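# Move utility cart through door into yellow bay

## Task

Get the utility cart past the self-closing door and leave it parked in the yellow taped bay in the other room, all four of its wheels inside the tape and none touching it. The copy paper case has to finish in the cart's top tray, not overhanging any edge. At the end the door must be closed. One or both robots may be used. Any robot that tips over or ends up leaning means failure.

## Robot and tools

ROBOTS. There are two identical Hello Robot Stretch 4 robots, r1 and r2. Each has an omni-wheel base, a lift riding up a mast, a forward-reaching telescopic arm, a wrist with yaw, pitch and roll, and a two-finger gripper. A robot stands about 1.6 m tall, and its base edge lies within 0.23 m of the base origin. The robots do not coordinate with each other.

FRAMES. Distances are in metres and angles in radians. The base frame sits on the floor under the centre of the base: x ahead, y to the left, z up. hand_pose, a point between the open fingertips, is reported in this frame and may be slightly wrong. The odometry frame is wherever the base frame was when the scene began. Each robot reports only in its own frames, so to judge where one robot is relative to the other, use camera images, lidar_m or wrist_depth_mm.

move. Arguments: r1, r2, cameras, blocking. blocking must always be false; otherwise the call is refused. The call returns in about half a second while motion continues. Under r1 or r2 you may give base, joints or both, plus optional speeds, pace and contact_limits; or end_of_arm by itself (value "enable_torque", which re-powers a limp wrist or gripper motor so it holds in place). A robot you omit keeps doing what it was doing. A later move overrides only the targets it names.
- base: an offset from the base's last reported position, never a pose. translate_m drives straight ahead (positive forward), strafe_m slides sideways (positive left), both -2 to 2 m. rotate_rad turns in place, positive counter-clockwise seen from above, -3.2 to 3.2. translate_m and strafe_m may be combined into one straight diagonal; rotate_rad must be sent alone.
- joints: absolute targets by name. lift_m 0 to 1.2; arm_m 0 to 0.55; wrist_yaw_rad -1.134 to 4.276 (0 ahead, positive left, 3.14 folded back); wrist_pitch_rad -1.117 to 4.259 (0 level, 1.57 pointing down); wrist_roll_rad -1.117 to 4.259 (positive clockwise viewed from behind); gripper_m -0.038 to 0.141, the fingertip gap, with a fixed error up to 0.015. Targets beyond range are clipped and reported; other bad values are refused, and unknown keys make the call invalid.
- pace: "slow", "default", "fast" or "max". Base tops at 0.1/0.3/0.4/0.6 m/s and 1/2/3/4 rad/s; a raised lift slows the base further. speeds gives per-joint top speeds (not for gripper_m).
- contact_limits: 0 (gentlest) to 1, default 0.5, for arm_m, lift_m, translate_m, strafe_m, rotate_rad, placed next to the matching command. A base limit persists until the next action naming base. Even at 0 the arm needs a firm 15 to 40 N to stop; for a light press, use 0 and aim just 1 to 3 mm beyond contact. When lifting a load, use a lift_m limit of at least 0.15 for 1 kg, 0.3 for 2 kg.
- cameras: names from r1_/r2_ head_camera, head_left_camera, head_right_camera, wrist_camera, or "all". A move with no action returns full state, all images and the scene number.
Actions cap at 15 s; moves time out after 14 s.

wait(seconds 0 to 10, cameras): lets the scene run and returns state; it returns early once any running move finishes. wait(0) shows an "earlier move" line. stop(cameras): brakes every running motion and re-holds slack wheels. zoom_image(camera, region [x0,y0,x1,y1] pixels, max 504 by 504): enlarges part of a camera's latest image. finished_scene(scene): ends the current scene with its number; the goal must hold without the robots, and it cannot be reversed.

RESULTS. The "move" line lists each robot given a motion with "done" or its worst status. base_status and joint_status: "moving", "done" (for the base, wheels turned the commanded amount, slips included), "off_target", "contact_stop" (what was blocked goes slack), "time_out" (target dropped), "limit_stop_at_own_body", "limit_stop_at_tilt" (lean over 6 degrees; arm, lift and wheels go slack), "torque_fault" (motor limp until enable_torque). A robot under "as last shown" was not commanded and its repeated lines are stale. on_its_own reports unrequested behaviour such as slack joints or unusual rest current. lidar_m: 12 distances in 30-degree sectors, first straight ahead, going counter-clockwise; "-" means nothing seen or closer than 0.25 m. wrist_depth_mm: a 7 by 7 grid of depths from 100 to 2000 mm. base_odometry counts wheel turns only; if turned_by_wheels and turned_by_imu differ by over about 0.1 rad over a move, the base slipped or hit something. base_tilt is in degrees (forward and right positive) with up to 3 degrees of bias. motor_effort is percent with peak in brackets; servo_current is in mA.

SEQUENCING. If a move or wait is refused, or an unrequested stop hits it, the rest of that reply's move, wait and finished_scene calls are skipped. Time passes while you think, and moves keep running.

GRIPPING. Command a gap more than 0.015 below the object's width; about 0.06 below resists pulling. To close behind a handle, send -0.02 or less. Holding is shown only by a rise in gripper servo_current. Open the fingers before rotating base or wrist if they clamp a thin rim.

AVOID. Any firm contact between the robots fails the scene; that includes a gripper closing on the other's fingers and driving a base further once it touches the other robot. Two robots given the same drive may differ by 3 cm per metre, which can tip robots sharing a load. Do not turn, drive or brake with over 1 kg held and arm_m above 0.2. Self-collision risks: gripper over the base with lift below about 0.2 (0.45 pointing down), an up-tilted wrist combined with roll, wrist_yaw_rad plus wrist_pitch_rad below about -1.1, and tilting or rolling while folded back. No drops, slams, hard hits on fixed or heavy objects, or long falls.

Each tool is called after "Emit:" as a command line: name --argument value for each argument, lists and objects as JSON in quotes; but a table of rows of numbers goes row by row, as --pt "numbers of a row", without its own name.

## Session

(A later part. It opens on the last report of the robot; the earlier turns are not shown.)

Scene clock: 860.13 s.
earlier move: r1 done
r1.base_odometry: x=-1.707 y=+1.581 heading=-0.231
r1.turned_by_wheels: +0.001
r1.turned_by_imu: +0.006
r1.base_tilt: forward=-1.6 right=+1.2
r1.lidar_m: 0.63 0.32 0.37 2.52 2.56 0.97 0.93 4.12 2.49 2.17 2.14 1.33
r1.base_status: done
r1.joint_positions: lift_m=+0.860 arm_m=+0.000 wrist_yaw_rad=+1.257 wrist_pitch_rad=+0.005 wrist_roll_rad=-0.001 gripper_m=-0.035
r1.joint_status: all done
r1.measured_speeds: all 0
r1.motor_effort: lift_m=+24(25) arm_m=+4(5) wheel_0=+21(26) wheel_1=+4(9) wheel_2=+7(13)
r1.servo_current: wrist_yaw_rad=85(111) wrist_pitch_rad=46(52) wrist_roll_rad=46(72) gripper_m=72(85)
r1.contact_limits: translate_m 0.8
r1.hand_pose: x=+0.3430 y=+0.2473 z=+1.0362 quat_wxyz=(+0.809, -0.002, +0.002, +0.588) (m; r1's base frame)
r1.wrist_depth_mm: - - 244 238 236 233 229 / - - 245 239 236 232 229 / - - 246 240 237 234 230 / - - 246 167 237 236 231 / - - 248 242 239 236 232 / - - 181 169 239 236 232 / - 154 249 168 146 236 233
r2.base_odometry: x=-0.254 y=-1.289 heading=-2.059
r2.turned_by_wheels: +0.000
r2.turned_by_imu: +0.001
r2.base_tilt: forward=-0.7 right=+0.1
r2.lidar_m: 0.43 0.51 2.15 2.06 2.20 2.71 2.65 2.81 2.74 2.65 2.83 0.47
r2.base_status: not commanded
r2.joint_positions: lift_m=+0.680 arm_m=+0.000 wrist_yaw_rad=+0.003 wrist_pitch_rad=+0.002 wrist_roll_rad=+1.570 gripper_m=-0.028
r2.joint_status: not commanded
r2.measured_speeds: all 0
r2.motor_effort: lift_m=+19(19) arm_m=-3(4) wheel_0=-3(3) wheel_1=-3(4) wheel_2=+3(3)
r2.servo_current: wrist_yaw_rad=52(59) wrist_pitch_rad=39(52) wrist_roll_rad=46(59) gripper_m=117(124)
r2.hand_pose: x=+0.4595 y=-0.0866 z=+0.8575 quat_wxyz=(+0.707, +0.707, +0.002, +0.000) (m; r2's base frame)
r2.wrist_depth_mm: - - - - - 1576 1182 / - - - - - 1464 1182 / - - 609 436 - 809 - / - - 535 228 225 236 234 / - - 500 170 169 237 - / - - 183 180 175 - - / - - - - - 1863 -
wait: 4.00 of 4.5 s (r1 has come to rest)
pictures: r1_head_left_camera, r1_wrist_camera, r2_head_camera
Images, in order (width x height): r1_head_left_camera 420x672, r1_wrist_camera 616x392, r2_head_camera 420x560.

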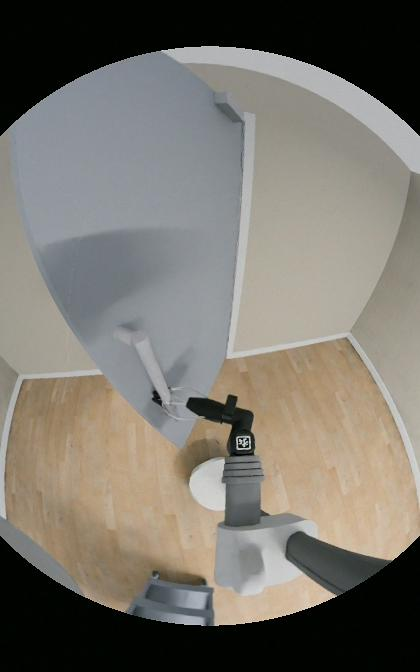

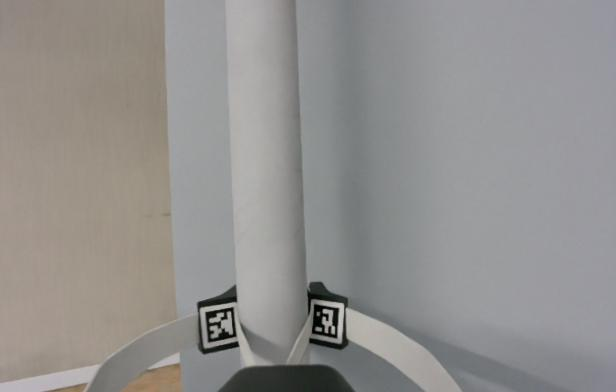

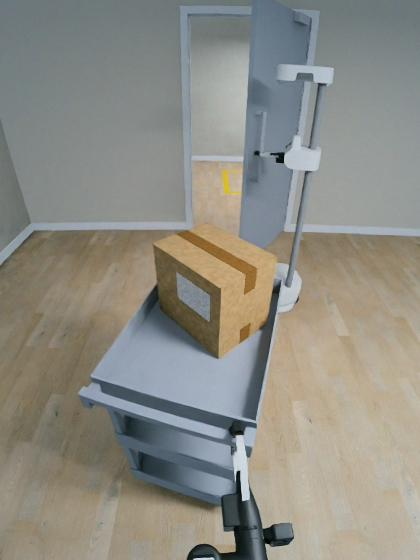

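Emit:
move --r1 '{"base":{"translate_m":0.045,"strafe_m":-0.327},"joints":{"wrist_yaw_rad":1.557},"speeds":{"wrist_yaw_rad":0.085},"pace":"slow","contact_limits":{"translate_m":0.8}}' --blocking false

Emit:
wait --seconds 5

Emit:
wait --seconds 0.5

Emit:
move --r1 '{"base":{"translate_m":0.138,"strafe_m":-0.28},"joints":{"wrist_yaw_rad":1.837},"speeds":{"wrist_yaw_rad":0.085},"pace":"slow","contact_limits":{"translate_m":0.8}}' --cameras '["r1_wrist_camera"]' --blocking false

Emit:
wait --seconds 5 --cameras '["r1_wrist_camera","r1_head_left_camera","r2_head_camera"]'

Scene clock: 872.30 s.
move: r1 moving
r1.base_odometry: x=-1.709 y=+1.567 heading=-0.230
r1.turned_by_wheels: +0.002
r1.turned_by_imu: +0.001
r1.base_tilt: forward=-1.6 right=+1.2
r1.lidar_m: 0.66 0.34 0.36 2.55 2.56 0.95 0.94 4.09 2.47 2.14 2.16 1.32
r1.base_status: translate_m moving; strafe_m moving
r1.joint_positions: lift_m=+0.860 arm_m=+0.000 wrist_yaw_rad=+1.292 wrist_pitch_rad=+0.005 wrist_roll_rad=-0.001 gripper_m=-0.035
r1.joint_status: wrist_yaw_rad moving
r1.measured_speeds: translate_m=+0.007 strafe_m=-0.051 rotate_rad=+0.002 lift_m=+0.000 arm_m=+0.000 wrist_yaw_rad=+0.085 wrist_pitch_rad=+0.000 wrist_roll_rad=+0.000
r1.motor_effort: lift_m=+24(25) arm_m=+4(4) wheel_0=+23(25) wheel_1=-2(4) wheel_2=+1(6)
r1.servo_current: wrist_yaw_rad=52(91) wrist_pitch_rad=46(52) wrist_roll_rad=46(72) gripper_m=72(78)
r1.contact_limits: translate_m 0.8
r1.hand_pose: x=+0.3344 y=+0.2532 z=+1.0362 quat_wxyz=(+0.799, -0.002, +0.002, +0.602) (m; r1's base frame)
r1.wrist_depth_mm: - - 245 237 236 231 228 / - - 246 239 236 231 227 / - - 247 239 236 231 228 / - - 247 173 237 234 228 / - - 248 171 238 232 229 / - - 182 171 237 234 229 / - 153 249 164 151 234 230
r2: as last shown
r2.turned_by_imu: +0.000
r2.lidar_m: 0.44 0.49 2.14 2.09 2.20 2.69 2.65 2.80 2.74 2.64 2.83 0.46
r2.motor_effort: lift_m=+19(19) arm_m=-3(4) wheel_0=-2(3) wheel_1=-3(4) wheel_2=+3(3)
r2.servo_current: wrist_yaw_rad=52(59) wrist_pitch_rad=39(46) wrist_roll_rad=33(52) gripper_m=124(124)
r2.wrist_depth_mm: - - - - - 1537 1160 / - - - - - 1499 1182 / - - 609 436 - 809 - / - - 535 227 224 236 234 / - - 500 170 169 237 - / - - 183 180 175 - - / - - - - - 1863 -
pictures: none

Scene clock: 876.30 s.
earlier move: r1 done
r1.base_odometry: x=-1.738 y=+1.252 heading=-0.229
r1.turned_by_wheels: +0.000
r1.turned_by_imu: +0.014
r1.base_tilt: forward=-1.6 right=+1.2
r1.lidar_m: 1.03 0.33 0.31 2.67 2.90 1.03 1.38 3.46 2.11 1.81 1.84 1.36
r1.base_status: done
r1.joint_positions: lift_m=+0.860 arm_m=+0.000 wrist_yaw_rad=+1.573 wrist_pitch_rad=+0.005 wrist_roll_rad=-0.001 gripper_m=-0.035
r1.joint_status: all done
r1.measured_speeds: all 0
r1.motor_effort: lift_m=+24(25) arm_m=+4(4) wheel_0=+19(27) wheel_1=+6(8) wheel_2=-1(6)
r1.servo_current: wrist_yaw_rad=98(130) wrist_pitch_rad=46(52) wrist_roll_rad=33(72) gripper_m=72(78)
r1.contact_limits: translate_m 0.8
r1.hand_pose: x=+0.2577 y=+0.2886 z=+1.0364 quat_wxyz=(+0.706, -0.002, +0.001, +0.708) (m; r1's base frame)
r1.wrist_depth_mm: - - 163 236 233 228 224 / - - 165 237 234 229 224 / - - 244 237 234 229 224 / - - 163 238 235 231 226 / - - 246 238 236 229 226 / - - 178 174 235 230 226 / - 159 248 178 145 230 228
r2.base_odometry: x=-0.254 y=-1.289 heading=-2.059
r2.turned_by_wheels: +0.000
r2.turned_by_imu: +0.001
r2.base_tilt: forward=-0.7 right=+0.0
r2.lidar_m: 0.44 0.51 2.15 2.08 2.19 2.73 2.65 2.77 2.71 2.67 2.84 0.45
r2.base_status: not commanded
r2.joint_positions: lift_m=+0.680 arm_m=+0.000 wrist_yaw_rad=+0.003 wrist_pitch_rad=+0.002 wrist_roll_rad=+1.570 gripper_m=-0.028
r2.joint_status: not commanded
r2.measured_speeds: all 0
r2.motor_effort: lift_m=+19(19) arm_m=-4(4) wheel_0=-2(3) wheel_1=-3(4) wheel_2=+3(3)
r2.servo_current: wrist_yaw_rad=46(59) wrist_pitch_rad=39(52) wrist_roll_rad=52(59) gripper_m=117(130)
r2.hand_pose: x=+0.4595 y=-0.0866 z=+0.8575 quat_wxyz=(+0.707, +0.707, +0.002, +0.000) (m; r2's base frame)
r2.wrist_depth_mm: - - - - - 1499 1160 / - - - - - 1618 1160 / - - 609 436 - 798 - / - - 530 228 224 236 235 / - - 500 170 170 237 - / - - 183 180 175 - - / - - - - - 1921 -
wait: 4.00 of 5 s (r1 has come to rest)
pictures: none

Scene clock: 876.80 s.
r1.base_odometry: x=-1.738 y=+1.252 heading=-0.229
r1.turned_by_wheels: +0.000
r1.turned_by_imu: +0.000
r1.base_tilt: forward=-1.7 right=+1.3
r1.lidar_m: 1.01 0.32 0.29 2.68 2.89 1.03 1.41 3.41 2.09 1.83 1.86 1.32
r1.base_status: done
r1.joint_positions: lift_m=+0.860 arm_m=+0.000 wrist_yaw_rad=+1.573 wrist_pitch_rad=+0.005 wrist_roll_rad=-0.001 gripper_m=-0.035
r1.joint_status: all done
r1.measured_speeds: all 0
r1.motor_effort: lift_m=+24(25) arm_m=+4(4) wheel_0=+19(27) wheel_1=+6(8) wheel_2=-1(6)
r1.servo_current: wrist_yaw_rad=85(130) wrist_pitch_rad=46(52) wrist_roll_rad=39(72) gripper_m=65(78)
r1.contact_limits: translate_m 0.8
r1.hand_pose: x=+0.2577 y=+0.2886 z=+1.0364 quat_wxyz=(+0.706, -0.002, +0.001, +0.708) (m; r1's base frame)
r1.wrist_depth_mm: - - 163 237 232 229 224 / - - 165 237 234 229 224 / - - 245 237 234 230 225 / - - 163 238 235 230 226 / - - 248 239 236 231 227 / - - 179 174 236 230 227 / - 159 248 178 145 230 227
r2.base_odometry: x=-0.254 y=-1.289 heading=-2.059
r2.turned_by_wheels: +0.000
r2.turned_by_imu: +0.000
r2.base_tilt: forward=-0.7 right=+0.0
r2.lidar_m: 0.43 0.50 2.15 2.08 2.18 2.70 2.66 2.80 2.73 2.65 2.81 0.46
r2.base_status: not commanded
r2.joint_positions: lift_m=+0.680 arm_m=+0.000 wrist_yaw_rad=+0.003 wrist_pitch_rad=+0.002 wrist_roll_rad=+1.570 gripper_m=-0.028
r2.joint_status: not commanded
r2.measured_speeds: all 0
r2.motor_effort: lift_m=+19(19) arm_m=-3(4) wheel_0=-2(3) wheel_1=-4(4) wheel_2=+3(3)
r2.servo_current: wrist_yaw_rad=46(59) wrist_pitch_rad=39(52) wrist_roll_rad=46(59) gripper_m=124(130)
r2.hand_pose: x=+0.4595 y=-0.0866 z=+0.8575 quat_wxyz=(+0.707, +0.707, +0.002, +0.000) (m; r2's base frame)
r2.wrist_depth_mm: - - - - - 1499 1182 / - - - - - 1618 1182 / - - 609 436 - 798 - / - - 535 228 224 235 234 / - - 496 170 170 237 - / - - 183 180 175 - - / - - - - - 1863 -
wait: 0.50 s; at rest by 0.27 s
pictures: none

Scene clock: 877.30 s.
move: r1 moving
r1.base_odometry: x=-1.735 y=+1.240 heading=-0.228
r1.turned_by_wheels: +0.002
r1.turned_by_imu: +0.002
r1.base_tilt: forward=-1.7 right=+1.2
r1.lidar_m: 1.03 0.41 0.30 2.71 2.89 1.05 1.43 3.39 2.10 1.83 1.83 1.32
r1.base_status: translate_m moving; strafe_m moving
r1.joint_positions: lift_m=+0.860 arm_m=+0.000 wrist_yaw_rad=+1.609 wrist_pitch_rad=+0.005 wrist_roll_rad=-0.001 gripper_m=-0.035
r1.joint_status: wrist_yaw_rad moving
r1.measured_speeds: translate_m=+0.022 strafe_m=-0.043 rotate_rad=-0.001 lift_m=+0.000 arm_m=+0.000 wrist_yaw_rad=+0.084 wrist_pitch_rad=+0.000 wrist_roll_rad=+0.000
r1.motor_effort: lift_m=+24(25) arm_m=+4(4) wheel_0=+24(24) wheel_1=+2(7) wheel_2=-1(2)
r1.servo_current: wrist_yaw_rad=85(117) wrist_pitch_rad=46(52) wrist_roll_rad=52(59) gripper_m=65(78)
r1.contact_limits: translate_m 0.8
r1.hand_pose: x=+0.2473 y=+0.2915 z=+1.0364 quat_wxyz=(+0.694, -0.002, +0.001, +0.720) (m; r1's base frame)
r1.wrist_depth_mm: - - 245 236 233 226 221 / - - 247 237 233 226 222 / - - 248 237 234 227 222 / - - 247 170 234 227 224 / - - 249 239 235 228 224 / - - 179 168 235 227 224 / - 151 249 178 145 229 225
r2: as last shown
r2.base_tilt: forward=-0.7 right=+0.1
r2.lidar_m: 0.43 0.49 2.13 2.08 2.19 2.73 2.64 2.82 2.73 2.64 2.82 0.49
r2.motor_effort: lift_m=+19(19) arm_m=-3(4) wheel_0=-3(3) wheel_1=-3(4) wheel_2=+3(3)
r2.servo_current: wrist_yaw_rad=39(59) wrist_pitch_rad=46(46) wrist_roll_rad=46(59) gripper_m=124(124)
r2.wrist_depth_mm: - - - - - 1499 1160 / - - - - - 1618 1182 / - - 609 433 - 798 - / - - 530 228 224 236 235 / - - 500 170 169 236 - / - - 183 180 176 - - / - - - - - 1863 -
pictures: r1_wrist_camera
Images, in order (width x height): r1_wrist_camera 616x392.

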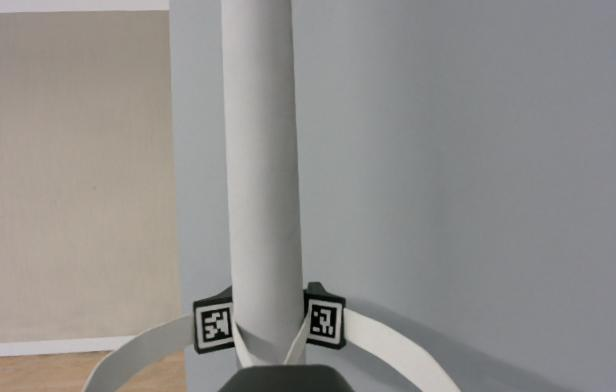

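Scene clock: 881.20 s.
earlier move: r1 done
r1.base_odometry: x=-1.667 y=+0.949 heading=-0.228
r1.turned_by_wheels: +0.000
r1.turned_by_imu: +0.123
r1.base_tilt: forward=-1.6 right=+1.3
r1.lidar_m: 1.09 0.45 0.26 0.30 1.40 1.23 - 2.52 1.73 1.59 1.60 1.18
r1.base_status: done
r1.joint_positions: lift_m=+0.860 arm_m=+0.000 wrist_yaw_rad=+1.856 wrist_pitch_rad=+0.004 wrist_roll_rad=-0.001 gripper_m=-0.035
r1.joint_status: all done
r1.measured_speeds: all 0
r1.on_its_own: wrist_yaw_rad is at rest, and its servo_current (111 mA) is outside its rest range (0 to 104 mA)
r1.motor_effort: lift_m=+24(25) arm_m=+4(4) wheel_0=+18(26) wheel_1=+8(9) wheel_2=-3(6)
r1.servo_current: wrist_yaw_rad=111(124) wrist_pitch_rad=46(52) wrist_roll_rad=52(72) gripper_m=72(78)
r1.contact_limits: translate_m 0.8
r1.hand_pose: x=+0.1737 y=+0.3013 z=+1.0367 quat_wxyz=(+0.600, -0.002, +0.001, +0.800) (m; r1's base frame)
r1.wrist_depth_mm: - - 163 230 220 208 200 / - - 165 231 223 210 200 / - - 257 233 224 210 200 / - - 254 232 223 211 202 / 1336 - 255 235 224 211 202 / - - 177 174 223 211 203 / - 153 179 178 154 210 204
r2.base_odometry: x=-0.254 y=-1.289 heading=-2.059
r2.turned_by_wheels: +0.000
r2.turned_by_imu: +0.001
r2.base_tilt: forward=-0.6 right=+0.1
r2.lidar_m: 0.41 0.51 2.13 2.09 2.18 2.71 2.65 2.81 2.74 2.65 2.82 0.49
r2.base_status: not commanded
r2.joint_positions: lift_m=+0.680 arm_m=+0.000 wrist_yaw_rad=+0.003 wrist_pitch_rad=+0.002 wrist_roll_rad=+1.570 gripper_m=-0.028
r2.joint_status: not commanded
r2.measured_speeds: all 0
r2.motor_effort: lift_m=+19(19) arm_m=-4(4) wheel_0=-3(3) wheel_1=-4(4) wheel_2=+3(3)
r2.servo_current: wrist_yaw_rad=46(65) wrist_pitch_rad=39(46) wrist_roll_rad=52(59) gripper_m=111(124)
r2.hand_pose: x=+0.4595 y=-0.0866 z=+0.8575 quat_wxyz=(+0.707, +0.707, +0.002, +0.000) (m; r2's base frame)
r2.wrist_depth_mm: - - - - - 1661 1160 / - - - - - 1618 1182 / - - 603 436 - 809 - / - - 535 227 224 235 233 / - - 496 170 169 237 - / - - 183 180 176 - - / - - - - - 1863 -
wait: 3.90 of 5 s (r1 has come to rest)
pictures: r1_head_left_camera, r1_wrist_camera, r2_head_camera
Images, in order (width x height): r1_head_left_camera 420x672, r1_wrist_camera 616x392, r2_head_camera 420x560.

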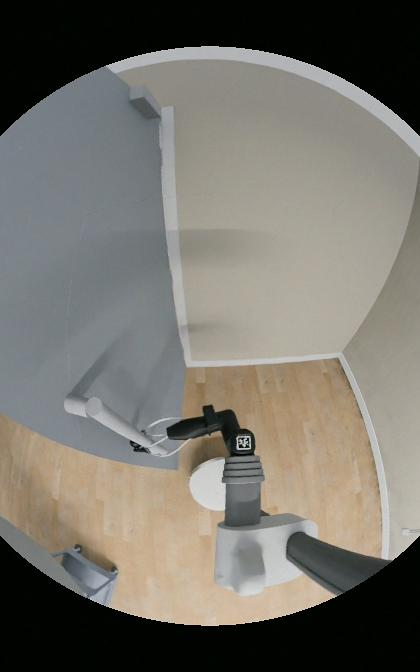

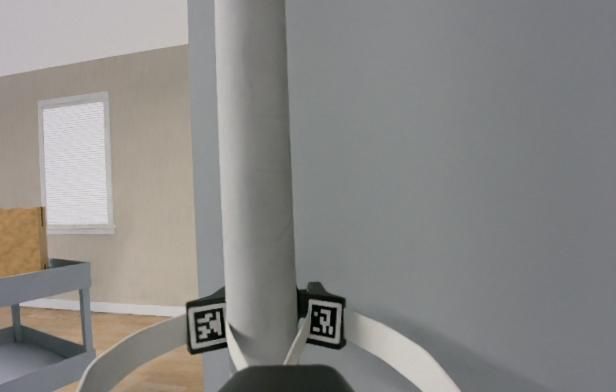

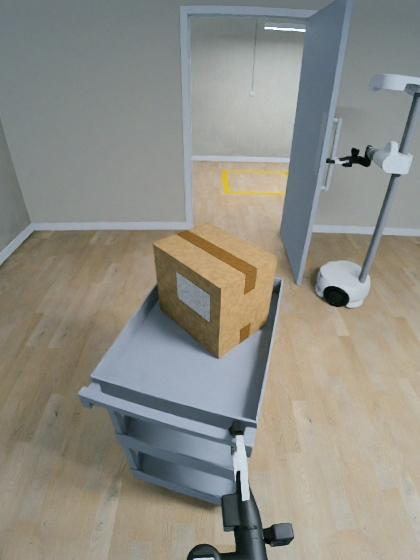

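Emit:
move --r2 '{"joints":{"gripper_m":0.09}}' --blocking false

Emit:
wait --seconds 1.5

Emit:
move --r2 '{"base":{"strafe_m":0.185,"translate_m":0.045}}' --blocking false

Emit:
wait --seconds 2 --cameras '["r2_wrist_camera","r2_head_camera"]'

Scene clock: 892.30 s.
move: r2 moving
r1.base_odometry: x=-1.667 y=+0.949 heading=-0.228
r1.turned_by_wheels: +0.000
r1.turned_by_imu: +0.000
r1.base_tilt: forward=-1.6 right=+1.3
r1.lidar_m: 1.08 0.43 0.26 0.34 1.39 1.24 - 2.51 1.68 1.58 1.60 1.20
r1.base_status: not commanded
r1.joint_positions: lift_m=+0.860 arm_m=+0.000 wrist_yaw_rad=+1.856 wrist_pitch_rad=+0.004 wrist_roll_rad=-0.001 gripper_m=-0.035
r1.joint_status: not commanded
r1.measured_speeds: all 0
r1.motor_effort: lift_m=+25(25) arm_m=+4(4) wheel_0=+17(18) wheel_1=+8(8) wheel_2=-4(4)
r1.servo_current: wrist_yaw_rad=117(130) wrist_pitch_rad=52(52) wrist_roll_rad=52(65) gripper_m=65(78)
r1.contact_limits: translate_m 0.8
r1.hand_pose: x=+0.1737 y=+0.3013 z=+1.0367 quat_wxyz=(+0.600, -0.002, +0.001, +0.800) (m; r1's base frame)
r1.wrist_depth_mm: - - 163 231 221 207 200 / - - 165 231 222 210 200 / - - 255 233 221 210 202 / - - 255 233 224 211 202 / 1366 - 255 234 225 211 202 / - - 178 174 222 212 203 / - 153 180 178 154 210 204
r2.base_odometry: x=-0.254 y=-1.289 heading=-2.059
r2.turned_by_wheels: +0.000
r2.turned_by_imu: +0.001
r2.base_tilt: forward=-0.7 right=+0.1
r2.lidar_m: 0.44 0.53 2.13 2.08 2.20 2.72 2.65 2.82 2.74 2.65 2.83 0.50
r2.base_status: not commanded
r2.joint_positions: lift_m=+0.680 arm_m=+0.000 wrist_yaw_rad=+0.003 wrist_pitch_rad=+0.002 wrist_roll_rad=+1.570 gripper_m=-0.003
r2.joint_status: gripper_m moving
r2.measured_speeds: all 0
r2.motor_effort: lift_m=+19(19) arm_m=-3(4) wheel_0=-3(3) wheel_1=-4(4) wheel_2=+3(3)
r2.servo_current: wrist_yaw_rad=39(52) wrist_pitch_rad=46(46) wrist_roll_rad=46(59) gripper_m=98(104)
r2.hand_pose: x=+0.4595 y=-0.0866 z=+0.8575 quat_wxyz=(+0.707, +0.707, +0.002, +0.000) (m; r2's base frame)
r2.wrist_depth_mm: - - - - - 1708 1182 / - - - - - 1708 1182 / - - 609 445 - 798 - / - - 535 229 226 237 235 / - - 504 172 171 236 - / - - 188 181 181 - - / - - - - 263 - -
pictures: none

Scene clock: 893.70 s.
earlier move: r2 done
r1.base_odometry: x=-1.667 y=+0.949 heading=-0.228
r1.turned_by_wheels: +0.000
r1.turned_by_imu: +0.000
r1.base_tilt: forward=-1.7 right=+1.3
r1.lidar_m: 1.10 0.46 0.26 0.30 1.38 1.23 - 2.52 1.69 1.58 1.63 1.19
r1.base_status: not commanded
r1.joint_positions: lift_m=+0.860 arm_m=+0.000 wrist_yaw_rad=+1.856 wrist_pitch_rad=+0.004 wrist_roll_rad=-0.001 gripper_m=-0.035
r1.joint_status: not commanded
r1.measured_speeds: all 0
r1.on_its_own: wrist_yaw_rad is at rest, and its servo_current (117 mA) is outside its rest range (0 to 104 mA)
r1.motor_effort: lift_m=+24(25) arm_m=+4(4) wheel_0=+17(18) wheel_1=+8(8) wheel_2=-4(4)
r1.servo_current: wrist_yaw_rad=117(130) wrist_pitch_rad=46(52) wrist_roll_rad=59(65) gripper_m=72(78)
r1.contact_limits: translate_m 0.8
r1.hand_pose: x=+0.1737 y=+0.3013 z=+1.0367 quat_wxyz=(+0.600, -0.002, +0.001, +0.800) (m; r1's base frame)
r1.wrist_depth_mm: - - 163 231 221 208 199 / - - 165 232 221 211 200 / - - 257 233 224 209 200 / - - 254 232 224 211 202 / 1336 - 256 234 224 211 203 / - - 177 174 224 212 202 / - 153 180 177 154 208 202
r2.base_odometry: x=-0.254 y=-1.289 heading=-2.059
r2.turned_by_wheels: +0.000
r2.turned_by_imu: +0.000
r2.base_tilt: forward=-0.7 right=+0.1
r2.lidar_m: 0.43 0.52 2.13 2.07 2.23 2.75 2.66 2.82 2.73 2.64 2.82 0.49
r2.base_status: not commanded
r2.joint_positions: lift_m=+0.680 arm_m=+0.000 wrist_yaw_rad=+0.002 wrist_pitch_rad=+0.002 wrist_roll_rad=+1.570 gripper_m=+0.090
r2.joint_status: all done
r2.measured_speeds: all 0
r2.motor_effort: lift_m=+19(19) arm_m=-3(4) wheel_0=-2(3) wheel_1=-4(4) wheel_2=+3(3)
r2.servo_current: wrist_yaw_rad=46(65) wrist_pitch_rad=39(46) wrist_roll_rad=39(65) gripper_m=52(104)
r2.hand_pose: x=+0.4595 y=-0.0867 z=+0.8575 quat_wxyz=(+0.707, +0.707, +0.002, +0.000) (m; r2's base frame)
r2.wrist_depth_mm: - - - - - 1708 1160 / - - - - - 1708 1160 / - - 621 442 - 820 - / - - 539 234 230 240 240 / - - 496 176 177 244 - / - - 194 182 189 - - / - - - - - - -
wait: 1.40 of 1.5 s (r2 has come to rest)
pictures: none

Scene clock: 894.20 s.
move: r2 moving
r1.base_odometry: x=-1.667 y=+0.949 heading=-0.228
r1.turned_by_wheels: +0.000
r1.turned_by_imu: +0.000
r1.base_tilt: forward=-1.7 right=+1.3
r1.lidar_m: 1.10 0.44 0.26 0.32 1.38 1.24 - 2.50 1.68 1.56 1.62 1.17
r1.base_status: not commanded
r1.joint_positions: lift_m=+0.860 arm_m=+0.000 wrist_yaw_rad=+1.856 wrist_pitch_rad=+0.004 wrist_roll_rad=-0.001 gripper_m=-0.035
r1.joint_status: not commanded
r1.measured_speeds: all 0
r1.motor_effort: lift_m=+24(24) arm_m=+4(4) wheel_0=+18(18) wheel_1=+8(8) wheel_2=-3(4)
r1.servo_current: wrist_yaw_rad=91(117) wrist_pitch_rad=39(46) wrist_roll_rad=72(72) gripper_m=65(72)
r1.contact_limits: translate_m 0.8
r1.hand_pose: x=+0.1737 y=+0.3013 z=+1.0367 quat_wxyz=(+0.600, -0.002, +0.001, +0.800) (m; r1's base frame)
r1.wrist_depth_mm: - - 164 231 222 208 199 / - - 165 233 222 210 200 / - - 256 233 224 209 201 / - - 254 232 223 211 202 / 1336 - 255 233 224 211 202 / - - 177 173 223 211 203 / - 153 179 177 153 209 204
r2.base_odometry: x=-0.229 y=-1.311 heading=-2.060
r2.turned_by_wheels: +0.000
r2.turned_by_imu: +0.000
r2.base_tilt: forward=-0.7 right=+0.1
r2.lidar_m: 0.44 0.50 2.12 2.04 2.15 2.72 2.64 2.82 2.77 2.69 2.87 0.42
r2.base_status: translate_m moving; strafe_m moving
r2.joint_positions: lift_m=+0.680 arm_m=+0.000 wrist_yaw_rad=+0.002 wrist_pitch_rad=+0.002 wrist_roll_rad=+1.570 gripper_m=+0.090
r2.joint_status: not commanded
r2.measured_speeds: translate_m=+0.029 strafe_m=+0.123 rotate_rad=+0.005 lift_m=+0.000 arm_m=+0.000 wrist_yaw_rad=+0.000 wrist_pitch_rad=+0.000 wrist_roll_rad=+0.000
r2.motor_effort: lift_m=+19(19) arm_m=-4(4) wheel_0=-8(13) wheel_1=+12(12) wheel_2=-8(9)
r2.servo_current: wrist_yaw_rad=59(59) wrist_pitch_rad=46(46) wrist_roll_rad=52(52) gripper_m=52(59)
r2.hand_pose: x=+0.4595 y=-0.0867 z=+0.8575 quat_wxyz=(+0.707, +0.707, +0.002, +0.000) (m; r2's base frame)
r2.wrist_depth_mm: - - - - - 1708 1160 / - - - - - 1708 1182 / - - 591 301 260 250 - / - - 521 170 171 236 - / - - 496 177 243 - - / - - 193 186 191 - - / - - - - - 1808 -
pictures: none

Scene clock: 895.70 s.
earlier move: r2 done
r1.base_odometry: x=-1.667 y=+0.949 heading=-0.228
r1.turned_by_wheels: +0.000
r1.turned_by_imu: +0.000
r1.base_tilt: forward=-1.6 right=+1.3
r1.lidar_m: 1.10 0.47 0.26 0.35 1.40 1.25 - 2.50 1.69 1.58 1.63 1.17
r1.base_status: not commanded
r1.joint_positions: lift_m=+0.860 arm_m=+0.000 wrist_yaw_rad=+1.856 wrist_pitch_rad=+0.004 wrist_roll_rad=-0.001 gripper_m=-0.035
r1.joint_status: not commanded
r1.measured_speeds: all 0
r1.on_its_own: wrist_yaw_rad is at rest, and its servo_current (111 mA) is outside its rest range (0 to 104 mA)
r1.motor_effort: lift_m=+24(25) arm_m=+4(4) wheel_0=+17(18) wheel_1=+8(8) wheel_2=-3(4)
r1.servo_current: wrist_yaw_rad=111(130) wrist_pitch_rad=46(52) wrist_roll_rad=52(72) gripper_m=65(78)
r1.contact_limits: translate_m 0.8
r1.hand_pose: x=+0.1737 y=+0.3013 z=+1.0367 quat_wxyz=(+0.600, -0.002, +0.001, +0.800) (m; r1's base frame)
r1.wrist_depth_mm: - - 164 231 221 208 200 / - - 166 232 222 211 200 / - - 256 232 222 210 202 / - - 255 232 224 210 202 / 1336 - 256 232 224 211 202 / - - 177 174 224 213 202 / - 153 180 178 154 208 203
r2.base_odometry: x=-0.112 y=-1.416 heading=-2.060
r2.turned_by_wheels: +0.000
r2.turned_by_imu: +0.000
r2.base_tilt: forward=-0.7 right=+0.1
r2.lidar_m: 0.46 2.56 1.94 1.89 1.98 2.76 2.68 2.84 2.93 2.85 3.04 0.42
r2.base_status: done
r2.joint_positions: lift_m=+0.680 arm_m=+0.000 wrist_yaw_rad=+0.002 wrist_pitch_rad=+0.002 wrist_roll_rad=+1.570 gripper_m=+0.090
r2.joint_status: not commanded
r2.measured_speeds: all 0
r2.motor_effort: lift_m=+19(19) arm_m=-3(4) wheel_0=-2(14) wheel_1=+1(12) wheel_2=-6(9)
r2.servo_current: wrist_yaw_rad=46(65) wrist_pitch_rad=46(46) wrist_roll_rad=39(52) gripper_m=52(59)
r2.hand_pose: x=+0.4595 y=-0.0867 z=+0.8575 quat_wxyz=(+0.707, +0.707, +0.002, +0.000) (m; r2's base frame)
r2.wrist_depth_mm: - - 539 159 210 750 - / - 492 459 166 222 - - / - - 492 176 233 842 - / - - 580 185 248 - - / - - - 198 258 - - / - - 194 206 190 1661 500 / - - - - - 1756 459
wait: 1.50 of 2 s (r2 has come to rest)
pictures: r2_head_camera, r2_wrist_camera
Images, in order (width x height): r2_head_camera 420x560, r2_wrist_camera 616x392.

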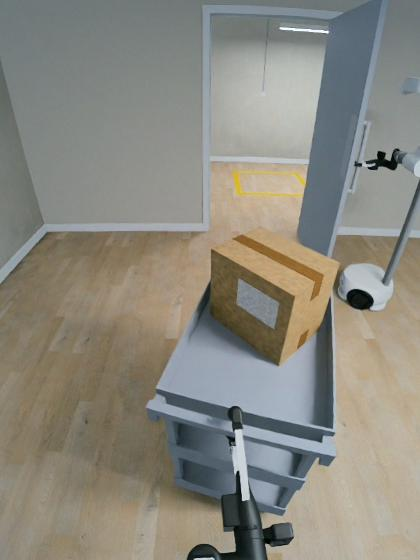

